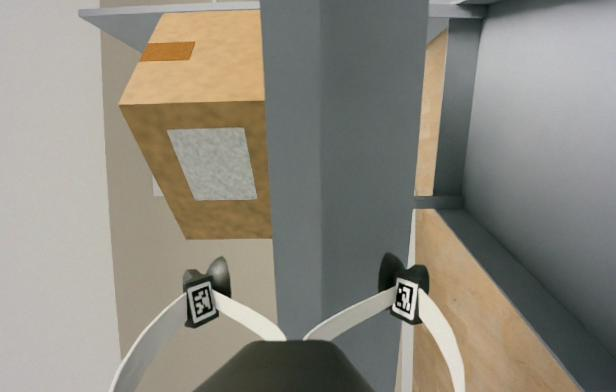

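Emit:
move --r2 '{"joints":{"gripper_m":-0.03}}' --blocking false

Emit:
wait --seconds 1.6

Emit:
move --r2 '{"base":{"strafe_m":-0.12,"translate_m":0.05}}' --blocking false

Emit:
wait --seconds 1.5

Emit:
move --r2 '{"base":{"strafe_m":-0.05,"translate_m":0.3}}' --blocking false

Emit:
wait --seconds 2.5 --cameras '["r2_wrist_camera","r2_head_camera"]'

Scene clock: 910.70 s.
move: r2 moving
r1.base_odometry: x=-1.667 y=+0.949 heading=-0.228
r1.turned_by_wheels: +0.000
r1.turned_by_imu: +0.000
r1.base_tilt: forward=-1.6 right=+1.3
r1.lidar_m: 1.09 0.44 0.26 0.33 1.38 1.24 - 2.50 1.70 1.58 1.62 1.18
r1.base_status: not commanded
r1.joint_positions: lift_m=+0.860 arm_m=+0.000 wrist_yaw_rad=+1.856 wrist_pitch_rad=+0.004 wrist_roll_rad=-0.001 gripper_m=-0.035
r1.joint_status: not commanded
r1.measured_speeds: all 0
r1.motor_effort: lift_m=+24(25) arm_m=+4(4) wheel_0=+17(18) wheel_1=+8(8) wheel_2=-3(4)
r1.servo_current: wrist_yaw_rad=104(117) wrist_pitch_rad=52(52) wrist_roll_rad=46(65) gripper_m=72(78)
r1.contact_limits: translate_m 0.8
r1.hand_pose: x=+0.1737 y=+0.3013 z=+1.0367 quat_wxyz=(+0.600, -0.002, +0.001, +0.800) (m; r1's base frame)
r1.wrist_depth_mm: - - 164 230 222 209 200 / - - 165 231 223 211 200 / - - 255 233 223 210 201 / - - 255 232 224 211 201 / 1366 - 257 233 224 212 202 / - - 177 174 223 211 203 / - 154 179 178 154 208 203
r2.base_odometry: x=-0.112 y=-1.416 heading=-2.060
r2.turned_by_wheels: +0.000
r2.turned_by_imu: +0.000
r2.base_tilt: forward=-0.7 right=+0.1
r2.lidar_m: 0.47 2.56 1.95 1.89 1.98 2.77 2.68 2.82 2.93 2.84 3.03 0.41
r2.base_status: not commanded
r2.joint_positions: lift_m=+0.680 arm_m=+0.000 wrist_yaw_rad=+0.002 wrist_pitch_rad=+0.002 wrist_roll_rad=+1.570 gripper_m=+0.072
r2.joint_status: gripper_m moving
r2.measured_speeds: all 0
r2.motor_effort: lift_m=+19(19) arm_m=-3(4) wheel_0=-2(3) wheel_1=+1(2) wheel_2=-6(6)
r2.servo_current: wrist_yaw_rad=46(59) wrist_pitch_rad=39(46) wrist_roll_rad=46(52) gripper_m=117(117)
r2.hand_pose: x=+0.4595 y=-0.0867 z=+0.8575 quat_wxyz=(+0.707, +0.707, +0.002, +0.000) (m; r2's base frame)
r2.wrist_depth_mm: - - 539 159 211 759 - / - 488 459 166 222 - - / - - 484 176 234 820 - / - - 580 185 247 - - / - - - 198 258 - - / - - 190 206 190 1618 500 / - - - - - 1756 459
pictures: none

Scene clock: 912.10 s.
earlier move: r2 done
r1.base_odometry: x=-1.667 y=+0.949 heading=-0.228
r1.turned_by_wheels: +0.000
r1.turned_by_imu: +0.000
r1.base_tilt: forward=-1.6 right=+1.2
r1.lidar_m: 1.08 0.43 0.27 0.32 1.42 1.26 - 2.50 1.73 1.59 1.61 1.19
r1.base_status: not commanded
r1.joint_positions: lift_m=+0.860 arm_m=+0.000 wrist_yaw_rad=+1.856 wrist_pitch_rad=+0.004 wrist_roll_rad=-0.001 gripper_m=-0.035
r1.joint_status: not commanded
r1.measured_speeds: all 0
r1.motor_effort: lift_m=+24(25) arm_m=+4(4) wheel_0=+18(18) wheel_1=+8(8) wheel_2=-3(4)
r1.servo_current: wrist_yaw_rad=98(124) wrist_pitch_rad=39(52) wrist_roll_rad=46(72) gripper_m=72(78)
r1.contact_limits: translate_m 0.8
r1.hand_pose: x=+0.1737 y=+0.3013 z=+1.0367 quat_wxyz=(+0.600, -0.002, +0.001, +0.800) (m; r1's base frame)
r1.wrist_depth_mm: - - 163 231 220 208 200 / - - 165 232 222 210 200 / - - 256 233 222 209 201 / - - 254 232 224 210 202 / 1397 - 256 232 224 211 202 / - - 177 174 223 211 202 / - 153 179 178 154 208 204
r2.base_odometry: x=-0.112 y=-1.416 heading=-2.060
r2.turned_by_wheels: +0.000
r2.turned_by_imu: +0.000
r2.base_tilt: forward=-0.7 right=+0.0
r2.lidar_m: 0.46 2.57 1.95 1.90 1.98 2.74 2.68 2.87 2.93 2.85 3.03 0.43
r2.base_status: not commanded
r2.joint_positions: lift_m=+0.680 arm_m=+0.000 wrist_yaw_rad=+0.002 wrist_pitch_rad=+0.002 wrist_roll_rad=+1.570 gripper_m=-0.028
r2.joint_status: all done
r2.measured_speeds: all 0
r2.motor_effort: lift_m=+19(19) arm_m=-4(4) wheel_0=-2(3) wheel_1=+2(2) wheel_2=-5(6)
r2.servo_current: wrist_yaw_rad=59(59) wrist_pitch_rad=39(46) wrist_roll_rad=46(59) gripper_m=143(280)
r2.hand_pose: x=+0.4595 y=-0.0867 z=+0.8575 quat_wxyz=(+0.707, +0.707, +0.002, +0.000) (m; r2's base frame)
r2.wrist_depth_mm: - - 530 149 202 - - / - 480 445 157 213 778 - / - - 480 165 224 - - / - - 574 177 237 - - / - - - 186 252 - - / - - 182 198 178 1618 496 / - - - - - 1618 462
wait: 1.40 of 1.6 s (r2 has come to rest)
pictures: none

Scene clock: 912.60 s.
move: r2 moving
r1: as last shown
r1.base_tilt: forward=-1.6 right=+1.3
r1.lidar_m: 1.10 0.45 0.25 0.30 1.40 1.24 - 2.50 1.71 1.58 1.63 1.19
r1.motor_effort: lift_m=+24(24) arm_m=+4(4) wheel_0=+18(18) wheel_1=+8(8) wheel_2=-4(4)
r1.servo_current: wrist_yaw_rad=111(130) wrist_pitch_rad=33(52) wrist_roll_rad=46(52) gripper_m=72(78)
r1.contact_limits: translate_m 0.8
r1.wrist_depth_mm: - - 164 230 222 208 200 / - - 165 231 222 211 200 / - - 256 233 222 210 202 / - - 255 232 223 211 202 / 1366 - 256 233 224 211 202 / - - 177 174 223 212 202 / - 153 179 178 153 208 202
r2.base_odometry: x=-0.143 y=-1.413 heading=-2.060
r2.turned_by_wheels: +0.000
r2.turned_by_imu: +0.000
r2.base_tilt: forward=-0.7 right=+0.1
r2.lidar_m: 0.45 0.51 1.98 1.93 2.03 2.77 2.69 2.86 2.87 2.83 2.98 0.42
r2.base_status: translate_m moving; strafe_m moving
r2.joint_positions: lift_m=+0.680 arm_m=+0.000 wrist_yaw_rad=+0.004 wrist_pitch_rad=+0.002 wrist_roll_rad=+1.570 gripper_m=-0.028
r2.joint_status: not commanded
r2.measured_speeds: translate_m=+0.046 strafe_m=-0.113 rotate_rad=-0.005 lift_m=+0.000 arm_m=+0.000 wrist_yaw_rad=+0.000 wrist_pitch_rad=+0.000 wrist_roll_rad=+0.000
r2.motor_effort: lift_m=+19(19) arm_m=-4(4) wheel_0=+17(17) wheel_1=-9(9) wheel_2=-6(10)
r2.servo_current: wrist_yaw_rad=39(52) wrist_pitch_rad=39(46) wrist_roll_rad=39(52) gripper_m=137(150)
r2.hand_pose: x=+0.4596 y=-0.0863 z=+0.8575 quat_wxyz=(+0.707, +0.707, +0.002, +0.001) (m; r2's base frame)
r2.wrist_depth_mm: - - 535 143 196 - - / - 480 449 150 206 768 - / - 496 466 156 216 - - / - - 559 165 228 - - / - - - 179 242 - - / - - 186 188 179 1618 504 / - - - - - 1618 462
pictures: none

Scene clock: 913.83 s.
earlier move: r2 done
r1.base_odometry: x=-1.667 y=+0.949 heading=-0.228
r1.turned_by_wheels: +0.000
r1.turned_by_imu: +0.000
r1.base_tilt: forward=-1.6 right=+1.3
r1.lidar_m: 1.08 0.44 0.25 0.35 1.33 1.19 - 2.51 1.70 1.57 1.61 1.19
r1.base_status: not commanded
r1.joint_positions: lift_m=+0.860 arm_m=+0.000 wrist_yaw_rad=+1.856 wrist_pitch_rad=+0.004 wrist_roll_rad=-0.001 gripper_m=-0.035
r1.joint_status: not commanded
r1.measured_speeds: all 0
r1.on_its_own: wrist_yaw_rad is at rest, and its servo_current (117 mA) is outside its rest range (0 to 104 mA)
r1.motor_effort: lift_m=+24(25) arm_m=+4(4) wheel_0=+18(18) wheel_1=+8(8) wheel_2=-4(4)
r1.servo_current: wrist_yaw_rad=117(130) wrist_pitch_rad=46(52) wrist_roll_rad=46(72) gripper_m=65(78)
r1.contact_limits: translate_m 0.8
r1.hand_pose: x=+0.1737 y=+0.3013 z=+1.0367 quat_wxyz=(+0.600, -0.002, +0.001, +0.800) (m; r1's base frame)
r1.wrist_depth_mm: - - 164 231 221 208 199 / - - 165 231 221 210 200 / - - 257 233 222 210 201 / - - 255 233 224 210 202 / 1229 - 255 233 224 211 202 / - - 177 174 224 211 202 / - 154 179 178 154 209 204
r2.base_odometry: x=-0.241 y=-1.403 heading=-2.060
r2.turned_by_wheels: -0.001
r2.turned_by_imu: +0.009
r2.base_tilt: forward=-0.7 right=+0.0
r2.lidar_m: 0.40 0.44 2.05 2.01 2.14 2.82 2.74 2.89 2.81 2.74 2.92 0.42
r2.base_status: done
r2.joint_positions: lift_m=+0.680 arm_m=+0.000 wrist_yaw_rad=+0.002 wrist_pitch_rad=+0.002 wrist_roll_rad=+1.570 gripper_m=-0.029
r2.joint_status: not commanded
r2.measured_speeds: all 0
r2.motor_effort: lift_m=+19(19) arm_m=+5(7) wheel_0=+3(17) wheel_1=-2(9) wheel_2=-9(12)
r2.servo_current: wrist_yaw_rad=52(52) wrist_pitch_rad=39(46) wrist_roll_rad=39(59) gripper_m=78(150)
r2.hand_pose: x=+0.4593 y=-0.0870 z=+0.8575 quat_wxyz=(+0.707, +0.707, +0.001, +0.000) (m; r2's base frame)
r2.wrist_depth_mm: - - - 147 203 1499 - / - - 549 152 208 - - / - 480 449 155 214 - - / - - 484 160 221 - - / - - 559 166 228 - - / - - 187 171 180 - - / - - - - 242 - 500
wait: 1.23 of 1.5 s (r2 has come to rest)
pictures: none

Scene clock: 914.33 s.
move: r2 moving
r1.base_odometry: x=-1.667 y=+0.949 heading=-0.228
r1.turned_by_wheels: +0.000
r1.turned_by_imu: +0.000
r1.base_tilt: forward=-1.7 right=+1.3
r1.lidar_m: 1.11 0.43 0.27 0.32 1.32 1.16 - 2.50 1.69 1.58 1.63 1.18
r1.base_status: not commanded
r1.joint_positions: lift_m=+0.860 arm_m=+0.000 wrist_yaw_rad=+1.856 wrist_pitch_rad=+0.004 wrist_roll_rad=-0.001 gripper_m=-0.035
r1.joint_status: not commanded
r1.measured_speeds: all 0
r1.motor_effort: lift_m=+24(24) arm_m=+4(4) wheel_0=+18(18) wheel_1=+8(8) wheel_2=-3(4)
r1.servo_current: wrist_yaw_rad=98(124) wrist_pitch_rad=52(52) wrist_roll_rad=46(52) gripper_m=65(72)
r1.contact_limits: translate_m 0.8
r1.hand_pose: x=+0.1737 y=+0.3013 z=+1.0367 quat_wxyz=(+0.600, -0.002, +0.001, +0.800) (m; r1's base frame)
r1.wrist_depth_mm: - - 163 231 221 208 200 / - - 165 232 223 211 200 / - - 255 232 224 210 201 / - - 255 231 224 211 202 / 1205 - 257 232 224 212 202 / - - 177 173 223 212 203 / - 153 179 178 154 209 203
r2.base_odometry: x=-0.260 y=-1.428 heading=-2.061
r2.turned_by_wheels: +0.000
r2.turned_by_imu: +0.000
r2.base_tilt: forward=-0.7 right=+0.1
r2.lidar_m: 0.41 0.46 2.07 2.00 2.14 2.83 2.76 2.93 2.78 2.73 2.87 0.40
r2.base_status: translate_m moving; strafe_m moving
r2.joint_positions: lift_m=+0.680 arm_m=+0.000 wrist_yaw_rad=+0.001 wrist_pitch_rad=+0.002 wrist_roll_rad=+1.570 gripper_m=-0.029
r2.joint_status: not commanded
r2.measured_speeds: translate_m=+0.120 strafe_m=-0.021 rotate_rad=-0.006 lift_m=+0.000 arm_m=+0.000 wrist_yaw_rad=-0.001 wrist_pitch_rad=+0.000 wrist_roll_rad=+0.000
r2.motor_effort: lift_m=+19(19) arm_m=+5(5) wheel_0=+11(15) wheel_1=+7(9) wheel_2=-17(17)
r2.servo_current: wrist_yaw_rad=52(52) wrist_pitch_rad=39(46) wrist_roll_rad=39(65) gripper_m=78(78)
r2.hand_pose: x=+0.4593 y=-0.0871 z=+0.8575 quat_wxyz=(+0.707, +0.707, +0.001, +0.000) (m; r2's base frame)
r2.wrist_depth_mm: - - - 148 204 1576 - / - - 559 152 208 768 - / - 488 445 155 214 - - / - - 480 160 220 - - / - - 559 165 227 - - / - - 185 170 180 - - / - - - - 240 1756 500
pictures: none

Scene clock: 916.30 s.
earlier move: r2 done
r1.base_odometry: x=-1.667 y=+0.949 heading=-0.228
r1.turned_by_wheels: +0.000
r1.turned_by_imu: +0.000
r1.base_tilt: forward=-1.7 right=+1.2
r1.lidar_m: 1.09 0.47 0.25 0.29 0.96 0.94 - 2.48 1.69 1.59 1.63 1.18
r1.base_status: not commanded
r1.joint_positions: lift_m=+0.860 arm_m=+0.000 wrist_yaw_rad=+1.856 wrist_pitch_rad=+0.004 wrist_roll_rad=-0.001 gripper_m=-0.035
r1.joint_status: not commanded
r1.measured_speeds: all 0
r1.motor_effort: lift_m=+24(25) arm_m=+4(4) wheel_0=+18(18) wheel_1=+8(8) wheel_2=-4(4)
r1.servo_current: wrist_yaw_rad=98(137) wrist_pitch_rad=39(52) wrist_roll_rad=33(65) gripper_m=65(78)
r1.contact_limits: translate_m 0.8
r1.hand_pose: x=+0.1737 y=+0.3013 z=+1.0367 quat_wxyz=(+0.600, -0.002, +0.001, +0.800) (m; r1's base frame)
r1.wrist_depth_mm: - - 164 230 221 208 200 / - - 165 232 223 211 200 / - - 256 233 223 210 200 / - - 255 232 224 211 201 / 1060 - 256 232 224 211 202 / 991 - 177 174 222 212 203 / 1537 153 179 178 154 209 203
r2.base_odometry: x=-0.426 y=-1.644 heading=-2.061
r2.turned_by_wheels: +0.000
r2.turned_by_imu: +0.000
r2.base_tilt: forward=-0.7 right=+0.1
r2.lidar_m: 0.40 0.42 2.09 2.04 2.17 3.10 3.04 3.25 2.75 2.69 2.87 0.42
r2.base_status: done
r2.joint_positions: lift_m=+0.680 arm_m=+0.000 wrist_yaw_rad=-0.003 wrist_pitch_rad=+0.002 wrist_roll_rad=+1.570 gripper_m=-0.029
r2.joint_status: not commanded
r2.measured_speeds: all 0
r2.motor_effort: lift_m=+19(19) arm_m=+5(5) wheel_0=+1(15) wheel_1=+3(9) wheel_2=-6(19)
r2.servo_current: wrist_yaw_rad=46(59) wrist_pitch_rad=39(52) wrist_roll_rad=52(65) gripper_m=78(85)
r2.hand_pose: x=+0.4590 y=-0.0882 z=+0.8575 quat_wxyz=(+0.707, +0.707, +0.000, -0.002) (m; r2's base frame)
r2.wrist_depth_mm: - - - 147 202 1366 - / - - 544 152 208 778 - / - 477 449 155 213 768 - / - - 488 160 221 - - / - - 569 166 229 - - / - - 185 172 180 - - / - - - - 244 - 496
wait: 1.97 of 2.5 s (r2 has come to rest)
pictures: r2_head_camera, r2_wrist_camera
Images, in order (width x height): r2_head_camera 420x560, r2_wrist_camera 616x392.

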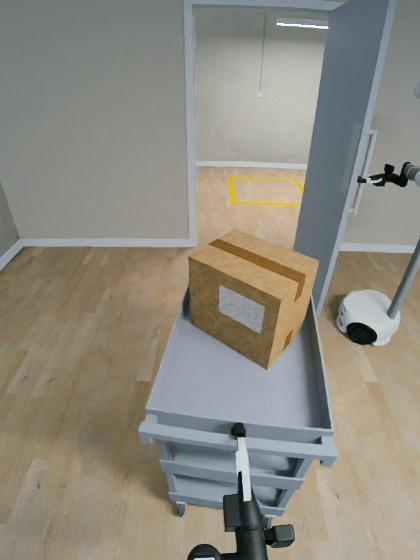

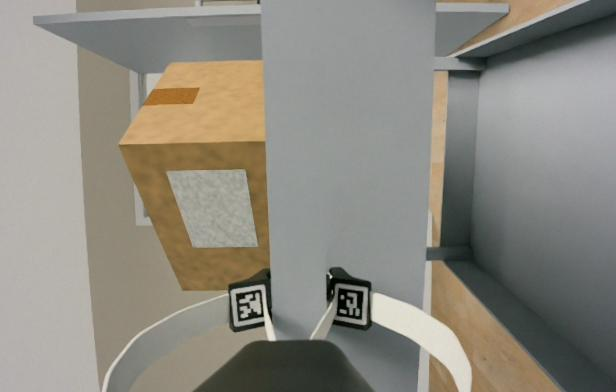

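Emit:
move --r2 '{"base":{"strafe_m":-0.085,"translate_m":0.48}}' --blocking false

Emit:
wait --seconds 3.5 --cameras '["r2_head_camera"]'

Scene clock: 923.33 s.
move: r2 moving
r1: as last shown
r1.base_tilt: forward=-1.6 right=+1.3
r1.lidar_m: 1.12 0.44 0.27 0.33 0.93 0.97 - 2.51 1.70 1.59 1.60 1.19
r1.motor_effort: lift_m=+25(25) arm_m=+4(4) wheel_0=+17(18) wheel_1=+7(8) wheel_2=-4(4)
r1.servo_current: wrist_yaw_rad=111(124) wrist_pitch_rad=39(52) wrist_roll_rad=46(59) gripper_m=65(72)
r1.contact_limits: translate_m 0.8
r1.wrist_depth_mm: - - 163 230 222 208 199 / - - 165 231 223 211 200 / - - 256 232 222 210 201 / - - 255 232 224 210 202 / 1008 - 254 233 224 211 202 / 991 - 177 174 224 212 204 / 1464 153 179 178 154 209 204
r2.base_odometry: x=-0.445 y=-1.669 heading=-2.061
r2.turned_by_wheels: +0.000
r2.turned_by_imu: +0.000
r2.base_tilt: forward=-0.8 right=+0.1
r2.lidar_m: 0.42 0.45 2.10 2.06 2.18 3.14 3.09 3.26 2.77 2.70 2.86 0.40
r2.base_status: translate_m moving; strafe_m moving
r2.joint_positions: lift_m=+0.680 arm_m=+0.000 wrist_yaw_rad=-0.003 wrist_pitch_rad=+0.002 wrist_roll_rad=+1.570 gripper_m=-0.029
r2.joint_status: not commanded
r2.measured_speeds: translate_m=+0.123 strafe_m=-0.021 rotate_rad=-0.003 lift_m=+0.000 arm_m=+0.000 wrist_yaw_rad=+0.000 wrist_pitch_rad=+0.000 wrist_roll_rad=+0.000
r2.motor_effort: lift_m=+19(19) arm_m=+5(5) wheel_0=+8(9) wheel_1=+5(7) wheel_2=-17(18)
r2.servo_current: wrist_yaw_rad=52(52) wrist_pitch_rad=39(46) wrist_roll_rad=46(59) gripper_m=78(78)
r2.hand_pose: x=+0.4590 y=-0.0883 z=+0.8575 quat_wxyz=(+0.707, +0.707, +0.000, -0.002) (m; r2's base frame)
r2.wrist_depth_mm: - - - 146 201 - - / - - 530 150 208 759 - / - 466 449 154 213 - - / - - 492 159 220 - - / - - 574 165 228 - - / - - 186 172 179 - - / - - - - 243 - 492
pictures: none

Scene clock: 925.93 s.
earlier move: r2 done
r1.base_odometry: x=-1.667 y=+0.949 heading=-0.228
r1.turned_by_wheels: +0.000
r1.turned_by_imu: +0.000
r1.base_tilt: forward=-1.6 right=+1.3
r1.lidar_m: 1.10 0.46 0.25 0.31 0.61 0.95 - 2.50 1.71 1.58 1.63 1.18
r1.base_status: not commanded
r1.joint_positions: lift_m=+0.860 arm_m=+0.000 wrist_yaw_rad=+1.856 wrist_pitch_rad=+0.004 wrist_roll_rad=-0.001 gripper_m=-0.035
r1.joint_status: not commanded
r1.measured_speeds: all 0
r1.on_its_own: wrist_yaw_rad is at rest, and its servo_current (111 mA) is outside its rest range (0 to 104 mA)
r1.motor_effort: lift_m=+25(25) arm_m=+4(4) wheel_0=+18(18) wheel_1=+8(8) wheel_2=-3(4)
r1.servo_current: wrist_yaw_rad=111(130) wrist_pitch_rad=39(52) wrist_roll_rad=46(72) gripper_m=65(78)
r1.contact_limits: translate_m 0.8
r1.hand_pose: x=+0.1737 y=+0.3013 z=+1.0367 quat_wxyz=(+0.600, -0.002, +0.001, +0.800) (m; r1's base frame)
r1.wrist_depth_mm: - - 164 231 221 208 199 / - - 165 232 221 210 200 / - - 255 232 223 210 202 / - - 254 232 223 211 202 / - 788 255 233 225 211 202 / - 768 177 173 223 211 202 / - 138 174 177 154 208 203
r2.base_odometry: x=-0.727 y=-2.028 heading=-2.061
r2.turned_by_wheels: +0.000
r2.turned_by_imu: +0.000
r2.base_tilt: forward=-0.7 right=+0.1
r2.lidar_m: 0.41 0.50 2.15 2.09 2.24 3.19 3.53 3.57 2.73 2.65 1.36 0.39
r2.base_status: done
r2.joint_positions: lift_m=+0.680 arm_m=+0.000 wrist_yaw_rad=-0.003 wrist_pitch_rad=+0.002 wrist_roll_rad=+1.570 gripper_m=-0.029
r2.joint_status: not commanded
r2.measured_speeds: all 0
r2.motor_effort: lift_m=+19(19) arm_m=+5(5) wheel_0=+1(12) wheel_1=+2(8) wheel_2=-3(19)
r2.servo_current: wrist_yaw_rad=52(59) wrist_pitch_rad=39(46) wrist_roll_rad=46(59) gripper_m=72(85)
r2.hand_pose: x=+0.4590 y=-0.0883 z=+0.8575 quat_wxyz=(+0.707, +0.707, +0.000, -0.002) (m; r2's base frame)
r2.wrist_depth_mm: - 504 504 129 181 - - / - 455 439 133 191 - - / - 459 445 141 204 - - / - - 530 150 215 - - / - - - 158 226 1921 - / - - 186 170 171 1576 508 / - - - - - - 466
wait: 2.60 of 3.5 s (r2 has come to rest)
pictures: r2_head_camera
Images, in order (width x height): r2_head_camera 420x560.

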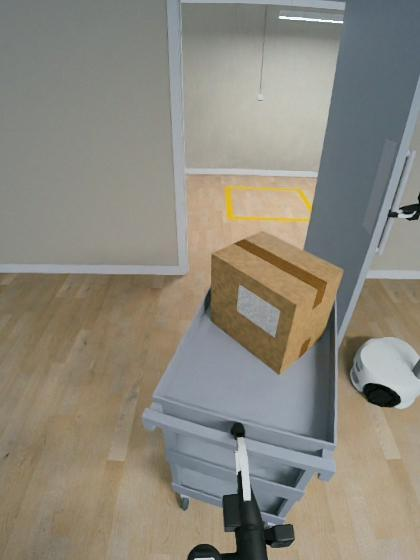

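Emit:
move --r2 '{"base":{"strafe_m":-0.19,"translate_m":0.08}}' --blocking false

Emit:
wait --seconds 2 --cameras '["r2_head_camera"]'

Scene clock: 930.93 s.
move: r2 moving
r1.base_odometry: x=-1.667 y=+0.949 heading=-0.228
r1.turned_by_wheels: +0.000
r1.turned_by_imu: +0.000
r1.base_tilt: forward=-1.6 right=+1.2
r1.lidar_m: 1.10 0.43 0.27 0.33 0.58 0.95 - 2.53 1.71 1.57 1.61 1.18
r1.base_status: not commanded
r1.joint_positions: lift_m=+0.860 arm_m=+0.000 wrist_yaw_rad=+1.856 wrist_pitch_rad=+0.004 wrist_roll_rad=-0.001 gripper_m=-0.035
r1.joint_status: not commanded
r1.measured_speeds: all 0
r1.motor_effort: lift_m=+24(25) arm_m=+4(4) wheel_0=+18(18) wheel_1=+8(8) wheel_2=-3(4)
r1.servo_current: wrist_yaw_rad=104(124) wrist_pitch_rad=39(52) wrist_roll_rad=65(65) gripper_m=65(78)
r1.contact_limits: translate_m 0.8
r1.hand_pose: x=+0.1737 y=+0.3013 z=+1.0367 quat_wxyz=(+0.600, -0.002, +0.001, +0.800) (m; r1's base frame)
r1.wrist_depth_mm: - - 164 230 222 208 199 / - - 165 231 222 211 200 / - - 256 232 224 209 201 / - - 254 233 224 211 202 / - 768 256 234 224 213 202 / - 768 177 174 223 211 202 / - 138 176 177 154 209 203
r2.base_odometry: x=-0.758 y=-2.025 heading=-2.060
r2.turned_by_wheels: +0.000
r2.turned_by_imu: +0.001
r2.base_tilt: forward=-0.7 right=+0.0
r2.lidar_m: 0.42 0.49 2.16 2.13 2.27 3.27 3.59 3.50 2.67 2.61 1.34 0.38
r2.base_status: translate_m moving; strafe_m moving
r2.joint_positions: lift_m=+0.680 arm_m=+0.000 wrist_yaw_rad=+0.003 wrist_pitch_rad=+0.002 wrist_roll_rad=+1.570 gripper_m=-0.029
r2.joint_status: not commanded
r2.measured_speeds: translate_m=+0.047 strafe_m=-0.113 rotate_rad=+0.008 lift_m=+0.000 arm_m=+0.000 wrist_yaw_rad=+0.010 wrist_pitch_rad=+0.000 wrist_roll_rad=+0.000
r2.motor_effort: lift_m=+19(19) arm_m=+5(5) wheel_0=+13(15) wheel_1=-7(9) wheel_2=-8(11)
r2.servo_current: wrist_yaw_rad=46(52) wrist_pitch_rad=46(52) wrist_roll_rad=46(59) gripper_m=72(85)
r2.hand_pose: x=+0.4595 y=-0.0865 z=+0.8575 quat_wxyz=(+0.707, +0.707, +0.002, +0.000) (m; r2's base frame)
r2.wrist_depth_mm: - 508 492 125 179 - - / - 449 433 129 187 - - / - 462 445 137 198 - - / - - 535 147 213 - - / - - - 155 224 - - / - - 188 168 179 1661 504 / - - - - - - 469
pictures: none

Scene clock: 932.53 s.
earlier move: r2 done
r1.base_odometry: x=-1.667 y=+0.949 heading=-0.228
r1.turned_by_wheels: +0.000
r1.turned_by_imu: +0.000
r1.base_tilt: forward=-1.6 right=+1.3
r1.lidar_m: 1.08 0.46 0.25 0.32 0.54 0.77 - 2.50 1.70 1.58 1.62 1.17
r1.base_status: not commanded
r1.joint_positions: lift_m=+0.860 arm_m=+0.000 wrist_yaw_rad=+1.856 wrist_pitch_rad=+0.004 wrist_roll_rad=-0.001 gripper_m=-0.035
r1.joint_status: not commanded
r1.measured_speeds: all 0
r1.motor_effort: lift_m=+24(25) arm_m=+4(4) wheel_0=+18(18) wheel_1=+8(8) wheel_2=-4(4)
r1.servo_current: wrist_yaw_rad=98(130) wrist_pitch_rad=46(52) wrist_roll_rad=39(65) gripper_m=72(78)
r1.contact_limits: translate_m 0.8
r1.hand_pose: x=+0.1737 y=+0.3013 z=+1.0367 quat_wxyz=(+0.600, -0.002, +0.001, +0.800) (m; r1's base frame)
r1.wrist_depth_mm: - - 163 230 222 208 200 / - - 165 231 221 211 200 / - - 256 232 223 210 202 / - - 256 232 224 211 202 / - 661 257 232 224 212 202 / - 661 178 174 224 211 204 / - 138 174 178 154 208 203
r2.base_odometry: x=-0.932 y=-2.009 heading=-2.061
r2.turned_by_wheels: +0.000
r2.turned_by_imu: +0.000
r2.base_tilt: forward=-0.7 right=+0.1
r2.lidar_m: 0.40 0.45 2.34 2.28 2.43 3.48 3.65 3.29 2.52 2.45 1.20 0.42
r2.base_status: done
r2.joint_positions: lift_m=+0.680 arm_m=+0.000 wrist_yaw_rad=+0.004 wrist_pitch_rad=+0.002 wrist_roll_rad=+1.570 gripper_m=-0.029
r2.joint_status: not commanded
r2.measured_speeds: all 0
r2.motor_effort: lift_m=+19(19) arm_m=+5(5) wheel_0=+3(18) wheel_1=-2(9) wheel_2=-3(11)
r2.servo_current: wrist_yaw_rad=46(59) wrist_pitch_rad=39(52) wrist_roll_rad=46(59) gripper_m=78(85)
r2.hand_pose: x=+0.4596 y=-0.0862 z=+0.8575 quat_wxyz=(+0.707, +0.707, +0.002, +0.001) (m; r2's base frame)
r2.wrist_depth_mm: - - 1008 153 208 - - / - - 564 156 214 759 - / - 1863 462 160 218 - - / - 1921 477 163 224 - - / - - 549 168 230 - - / - - 187 172 179 - - / - - - - - 1708 496
wait: 1.60 of 2 s (r2 has come to rest)
pictures: r2_head_camera
Images, in order (width x height): r2_head_camera 420x560.

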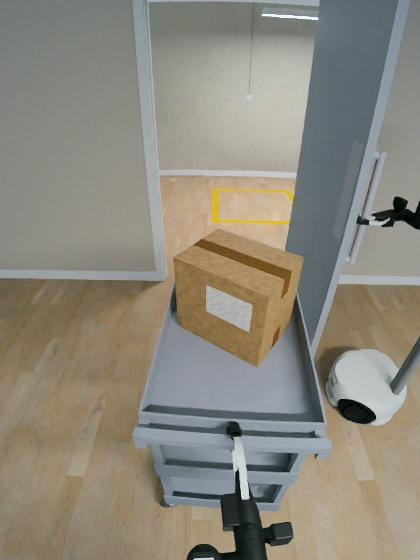

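Emit:
move --r2 '{"base":{"strafe_m":-0.1,"translate_m":0.3}}' --blocking false

Emit:
wait --seconds 2.5

Scene clock: 940.10 s.
move: r2 moving
r1: as last shown
r1.base_tilt: forward=-1.6 right=+1.2
r1.lidar_m: 1.09 0.46 0.26 0.32 0.56 0.73 - 2.51 1.70 1.58 1.63 1.17
r1.motor_effort: lift_m=+24(25) arm_m=+4(4) wheel_0=+18(18) wheel_1=+8(8) wheel_2=-3(4)
r1.servo_current: wrist_yaw_rad=130(130) wrist_pitch_rad=52(52) wrist_roll_rad=46(52) gripper_m=72(72)
r1.contact_limits: translate_m 0.8
r1.wrist_depth_mm: - - 164 231 222 208 200 / - - 165 232 222 210 200 / - - 256 232 223 210 201 / - - 255 232 224 210 202 / - 640 256 234 224 211 202 / - 647 177 174 224 213 202 / - 138 174 178 154 209 204
r2.base_odometry: x=-0.956 y=-2.031 heading=-2.061
r2.turned_by_wheels: +0.000
r2.turned_by_imu: +0.000
r2.base_tilt: forward=-0.7 right=+0.0
r2.lidar_m: 0.42 0.43 2.34 2.27 2.44 3.51 3.68 3.27 2.50 2.46 1.15 0.43
r2.base_status: translate_m moving; strafe_m moving
r2.joint_positions: lift_m=+0.680 arm_m=+0.000 wrist_yaw_rad=-0.001 wrist_pitch_rad=+0.002 wrist_roll_rad=+1.570 gripper_m=-0.029
r2.joint_status: not commanded
r2.measured_speeds: translate_m=+0.123 strafe_m=-0.039 rotate_rad=-0.001 lift_m=+0.000 arm_m=+0.000 wrist_yaw_rad=-0.025 wrist_pitch_rad=+0.000 wrist_roll_rad=+0.000
r2.motor_effort: lift_m=+19(19) arm_m=+5(5) wheel_0=+8(13) wheel_1=+5(8) wheel_2=-16(18)
r2.servo_current: wrist_yaw_rad=46(59) wrist_pitch_rad=46(52) wrist_roll_rad=39(59) gripper_m=72(85)
r2.hand_pose: x=+0.4591 y=-0.0877 z=+0.8575 quat_wxyz=(+0.707, +0.707, +0.001, -0.001) (m; r2's base frame)
r2.wrist_depth_mm: - - 917 157 214 - - / - - 585 159 216 - - / - 1921 480 163 221 - - / - 1983 469 165 225 - - / - - 535 168 229 - - / - 580 187 172 179 - - / - - - - - - 504
pictures: none

Scene clock: 942.10 s.
earlier move: r2 done
r1.base_odometry: x=-1.667 y=+0.949 heading=-0.228
r1.turned_by_wheels: +0.000
r1.turned_by_imu: +0.000
r1.base_tilt: forward=-1.7 right=+1.2
r1.lidar_m: 1.09 0.45 0.27 0.32 0.49 0.83 - 2.51 1.71 1.57 1.61 1.20
r1.base_status: not commanded
r1.joint_positions: lift_m=+0.860 arm_m=+0.000 wrist_yaw_rad=+1.856 wrist_pitch_rad=+0.004 wrist_roll_rad=-0.001 gripper_m=-0.035
r1.joint_status: not commanded
r1.measured_speeds: all 0
r1.on_its_own: wrist_yaw_rad is at rest, and its servo_current (111 mA) is outside its rest range (0 to 104 mA)
r1.motor_effort: lift_m=+24(25) arm_m=+4(4) wheel_0=+18(18) wheel_1=+8(8) wheel_2=-3(4)
r1.servo_current: wrist_yaw_rad=111(130) wrist_pitch_rad=39(52) wrist_roll_rad=52(65) gripper_m=65(78)
r1.contact_limits: translate_m 0.8
r1.hand_pose: x=+0.1737 y=+0.3013 z=+1.0367 quat_wxyz=(+0.600, -0.002, +0.001, +0.800) (m; r1's base frame)
r1.wrist_depth_mm: - - 163 231 221 208 199 / - - 165 232 222 211 200 / - - 257 233 223 211 201 / - - 255 231 223 211 202 / - - 256 233 224 211 201 / 798 - 177 174 224 211 203 / - 138 177 178 154 208 202
r2.base_odometry: x=-1.161 y=-2.226 heading=-2.061
r2.turned_by_wheels: +0.000
r2.turned_by_imu: +0.000
r2.base_tilt: forward=-0.7 right=+0.1
r2.lidar_m: 0.41 0.46 2.43 2.36 2.53 3.63 3.98 3.21 2.44 2.37 0.89 0.43
r2.base_status: done
r2.joint_positions: lift_m=+0.680 arm_m=+0.000 wrist_yaw_rad=-0.002 wrist_pitch_rad=+0.002 wrist_roll_rad=+1.570 gripper_m=-0.029
r2.joint_status: not commanded
r2.measured_speeds: all 0
r2.motor_effort: lift_m=+19(19) arm_m=+4(5) wheel_0=+0(13) wheel_1=+4(8) wheel_2=-4(18)
r2.servo_current: wrist_yaw_rad=39(59) wrist_pitch_rad=39(52) wrist_roll_rad=46(59) gripper_m=78(85)
r2.hand_pose: x=+0.4591 y=-0.0880 z=+0.8575 quat_wxyz=(+0.707, +0.707, +0.000, -0.001) (m; r2's base frame)
r2.wrist_depth_mm: - - - 155 211 - - / - - 564 158 216 759 - / 1708 - 462 161 220 - - / - - 480 164 224 - - / 1661 - 544 169 229 - - / - - 185 172 171 - - / - - - - - - 496
wait: 2.00 of 2.5 s (r2 has come to rest)
pictures: none


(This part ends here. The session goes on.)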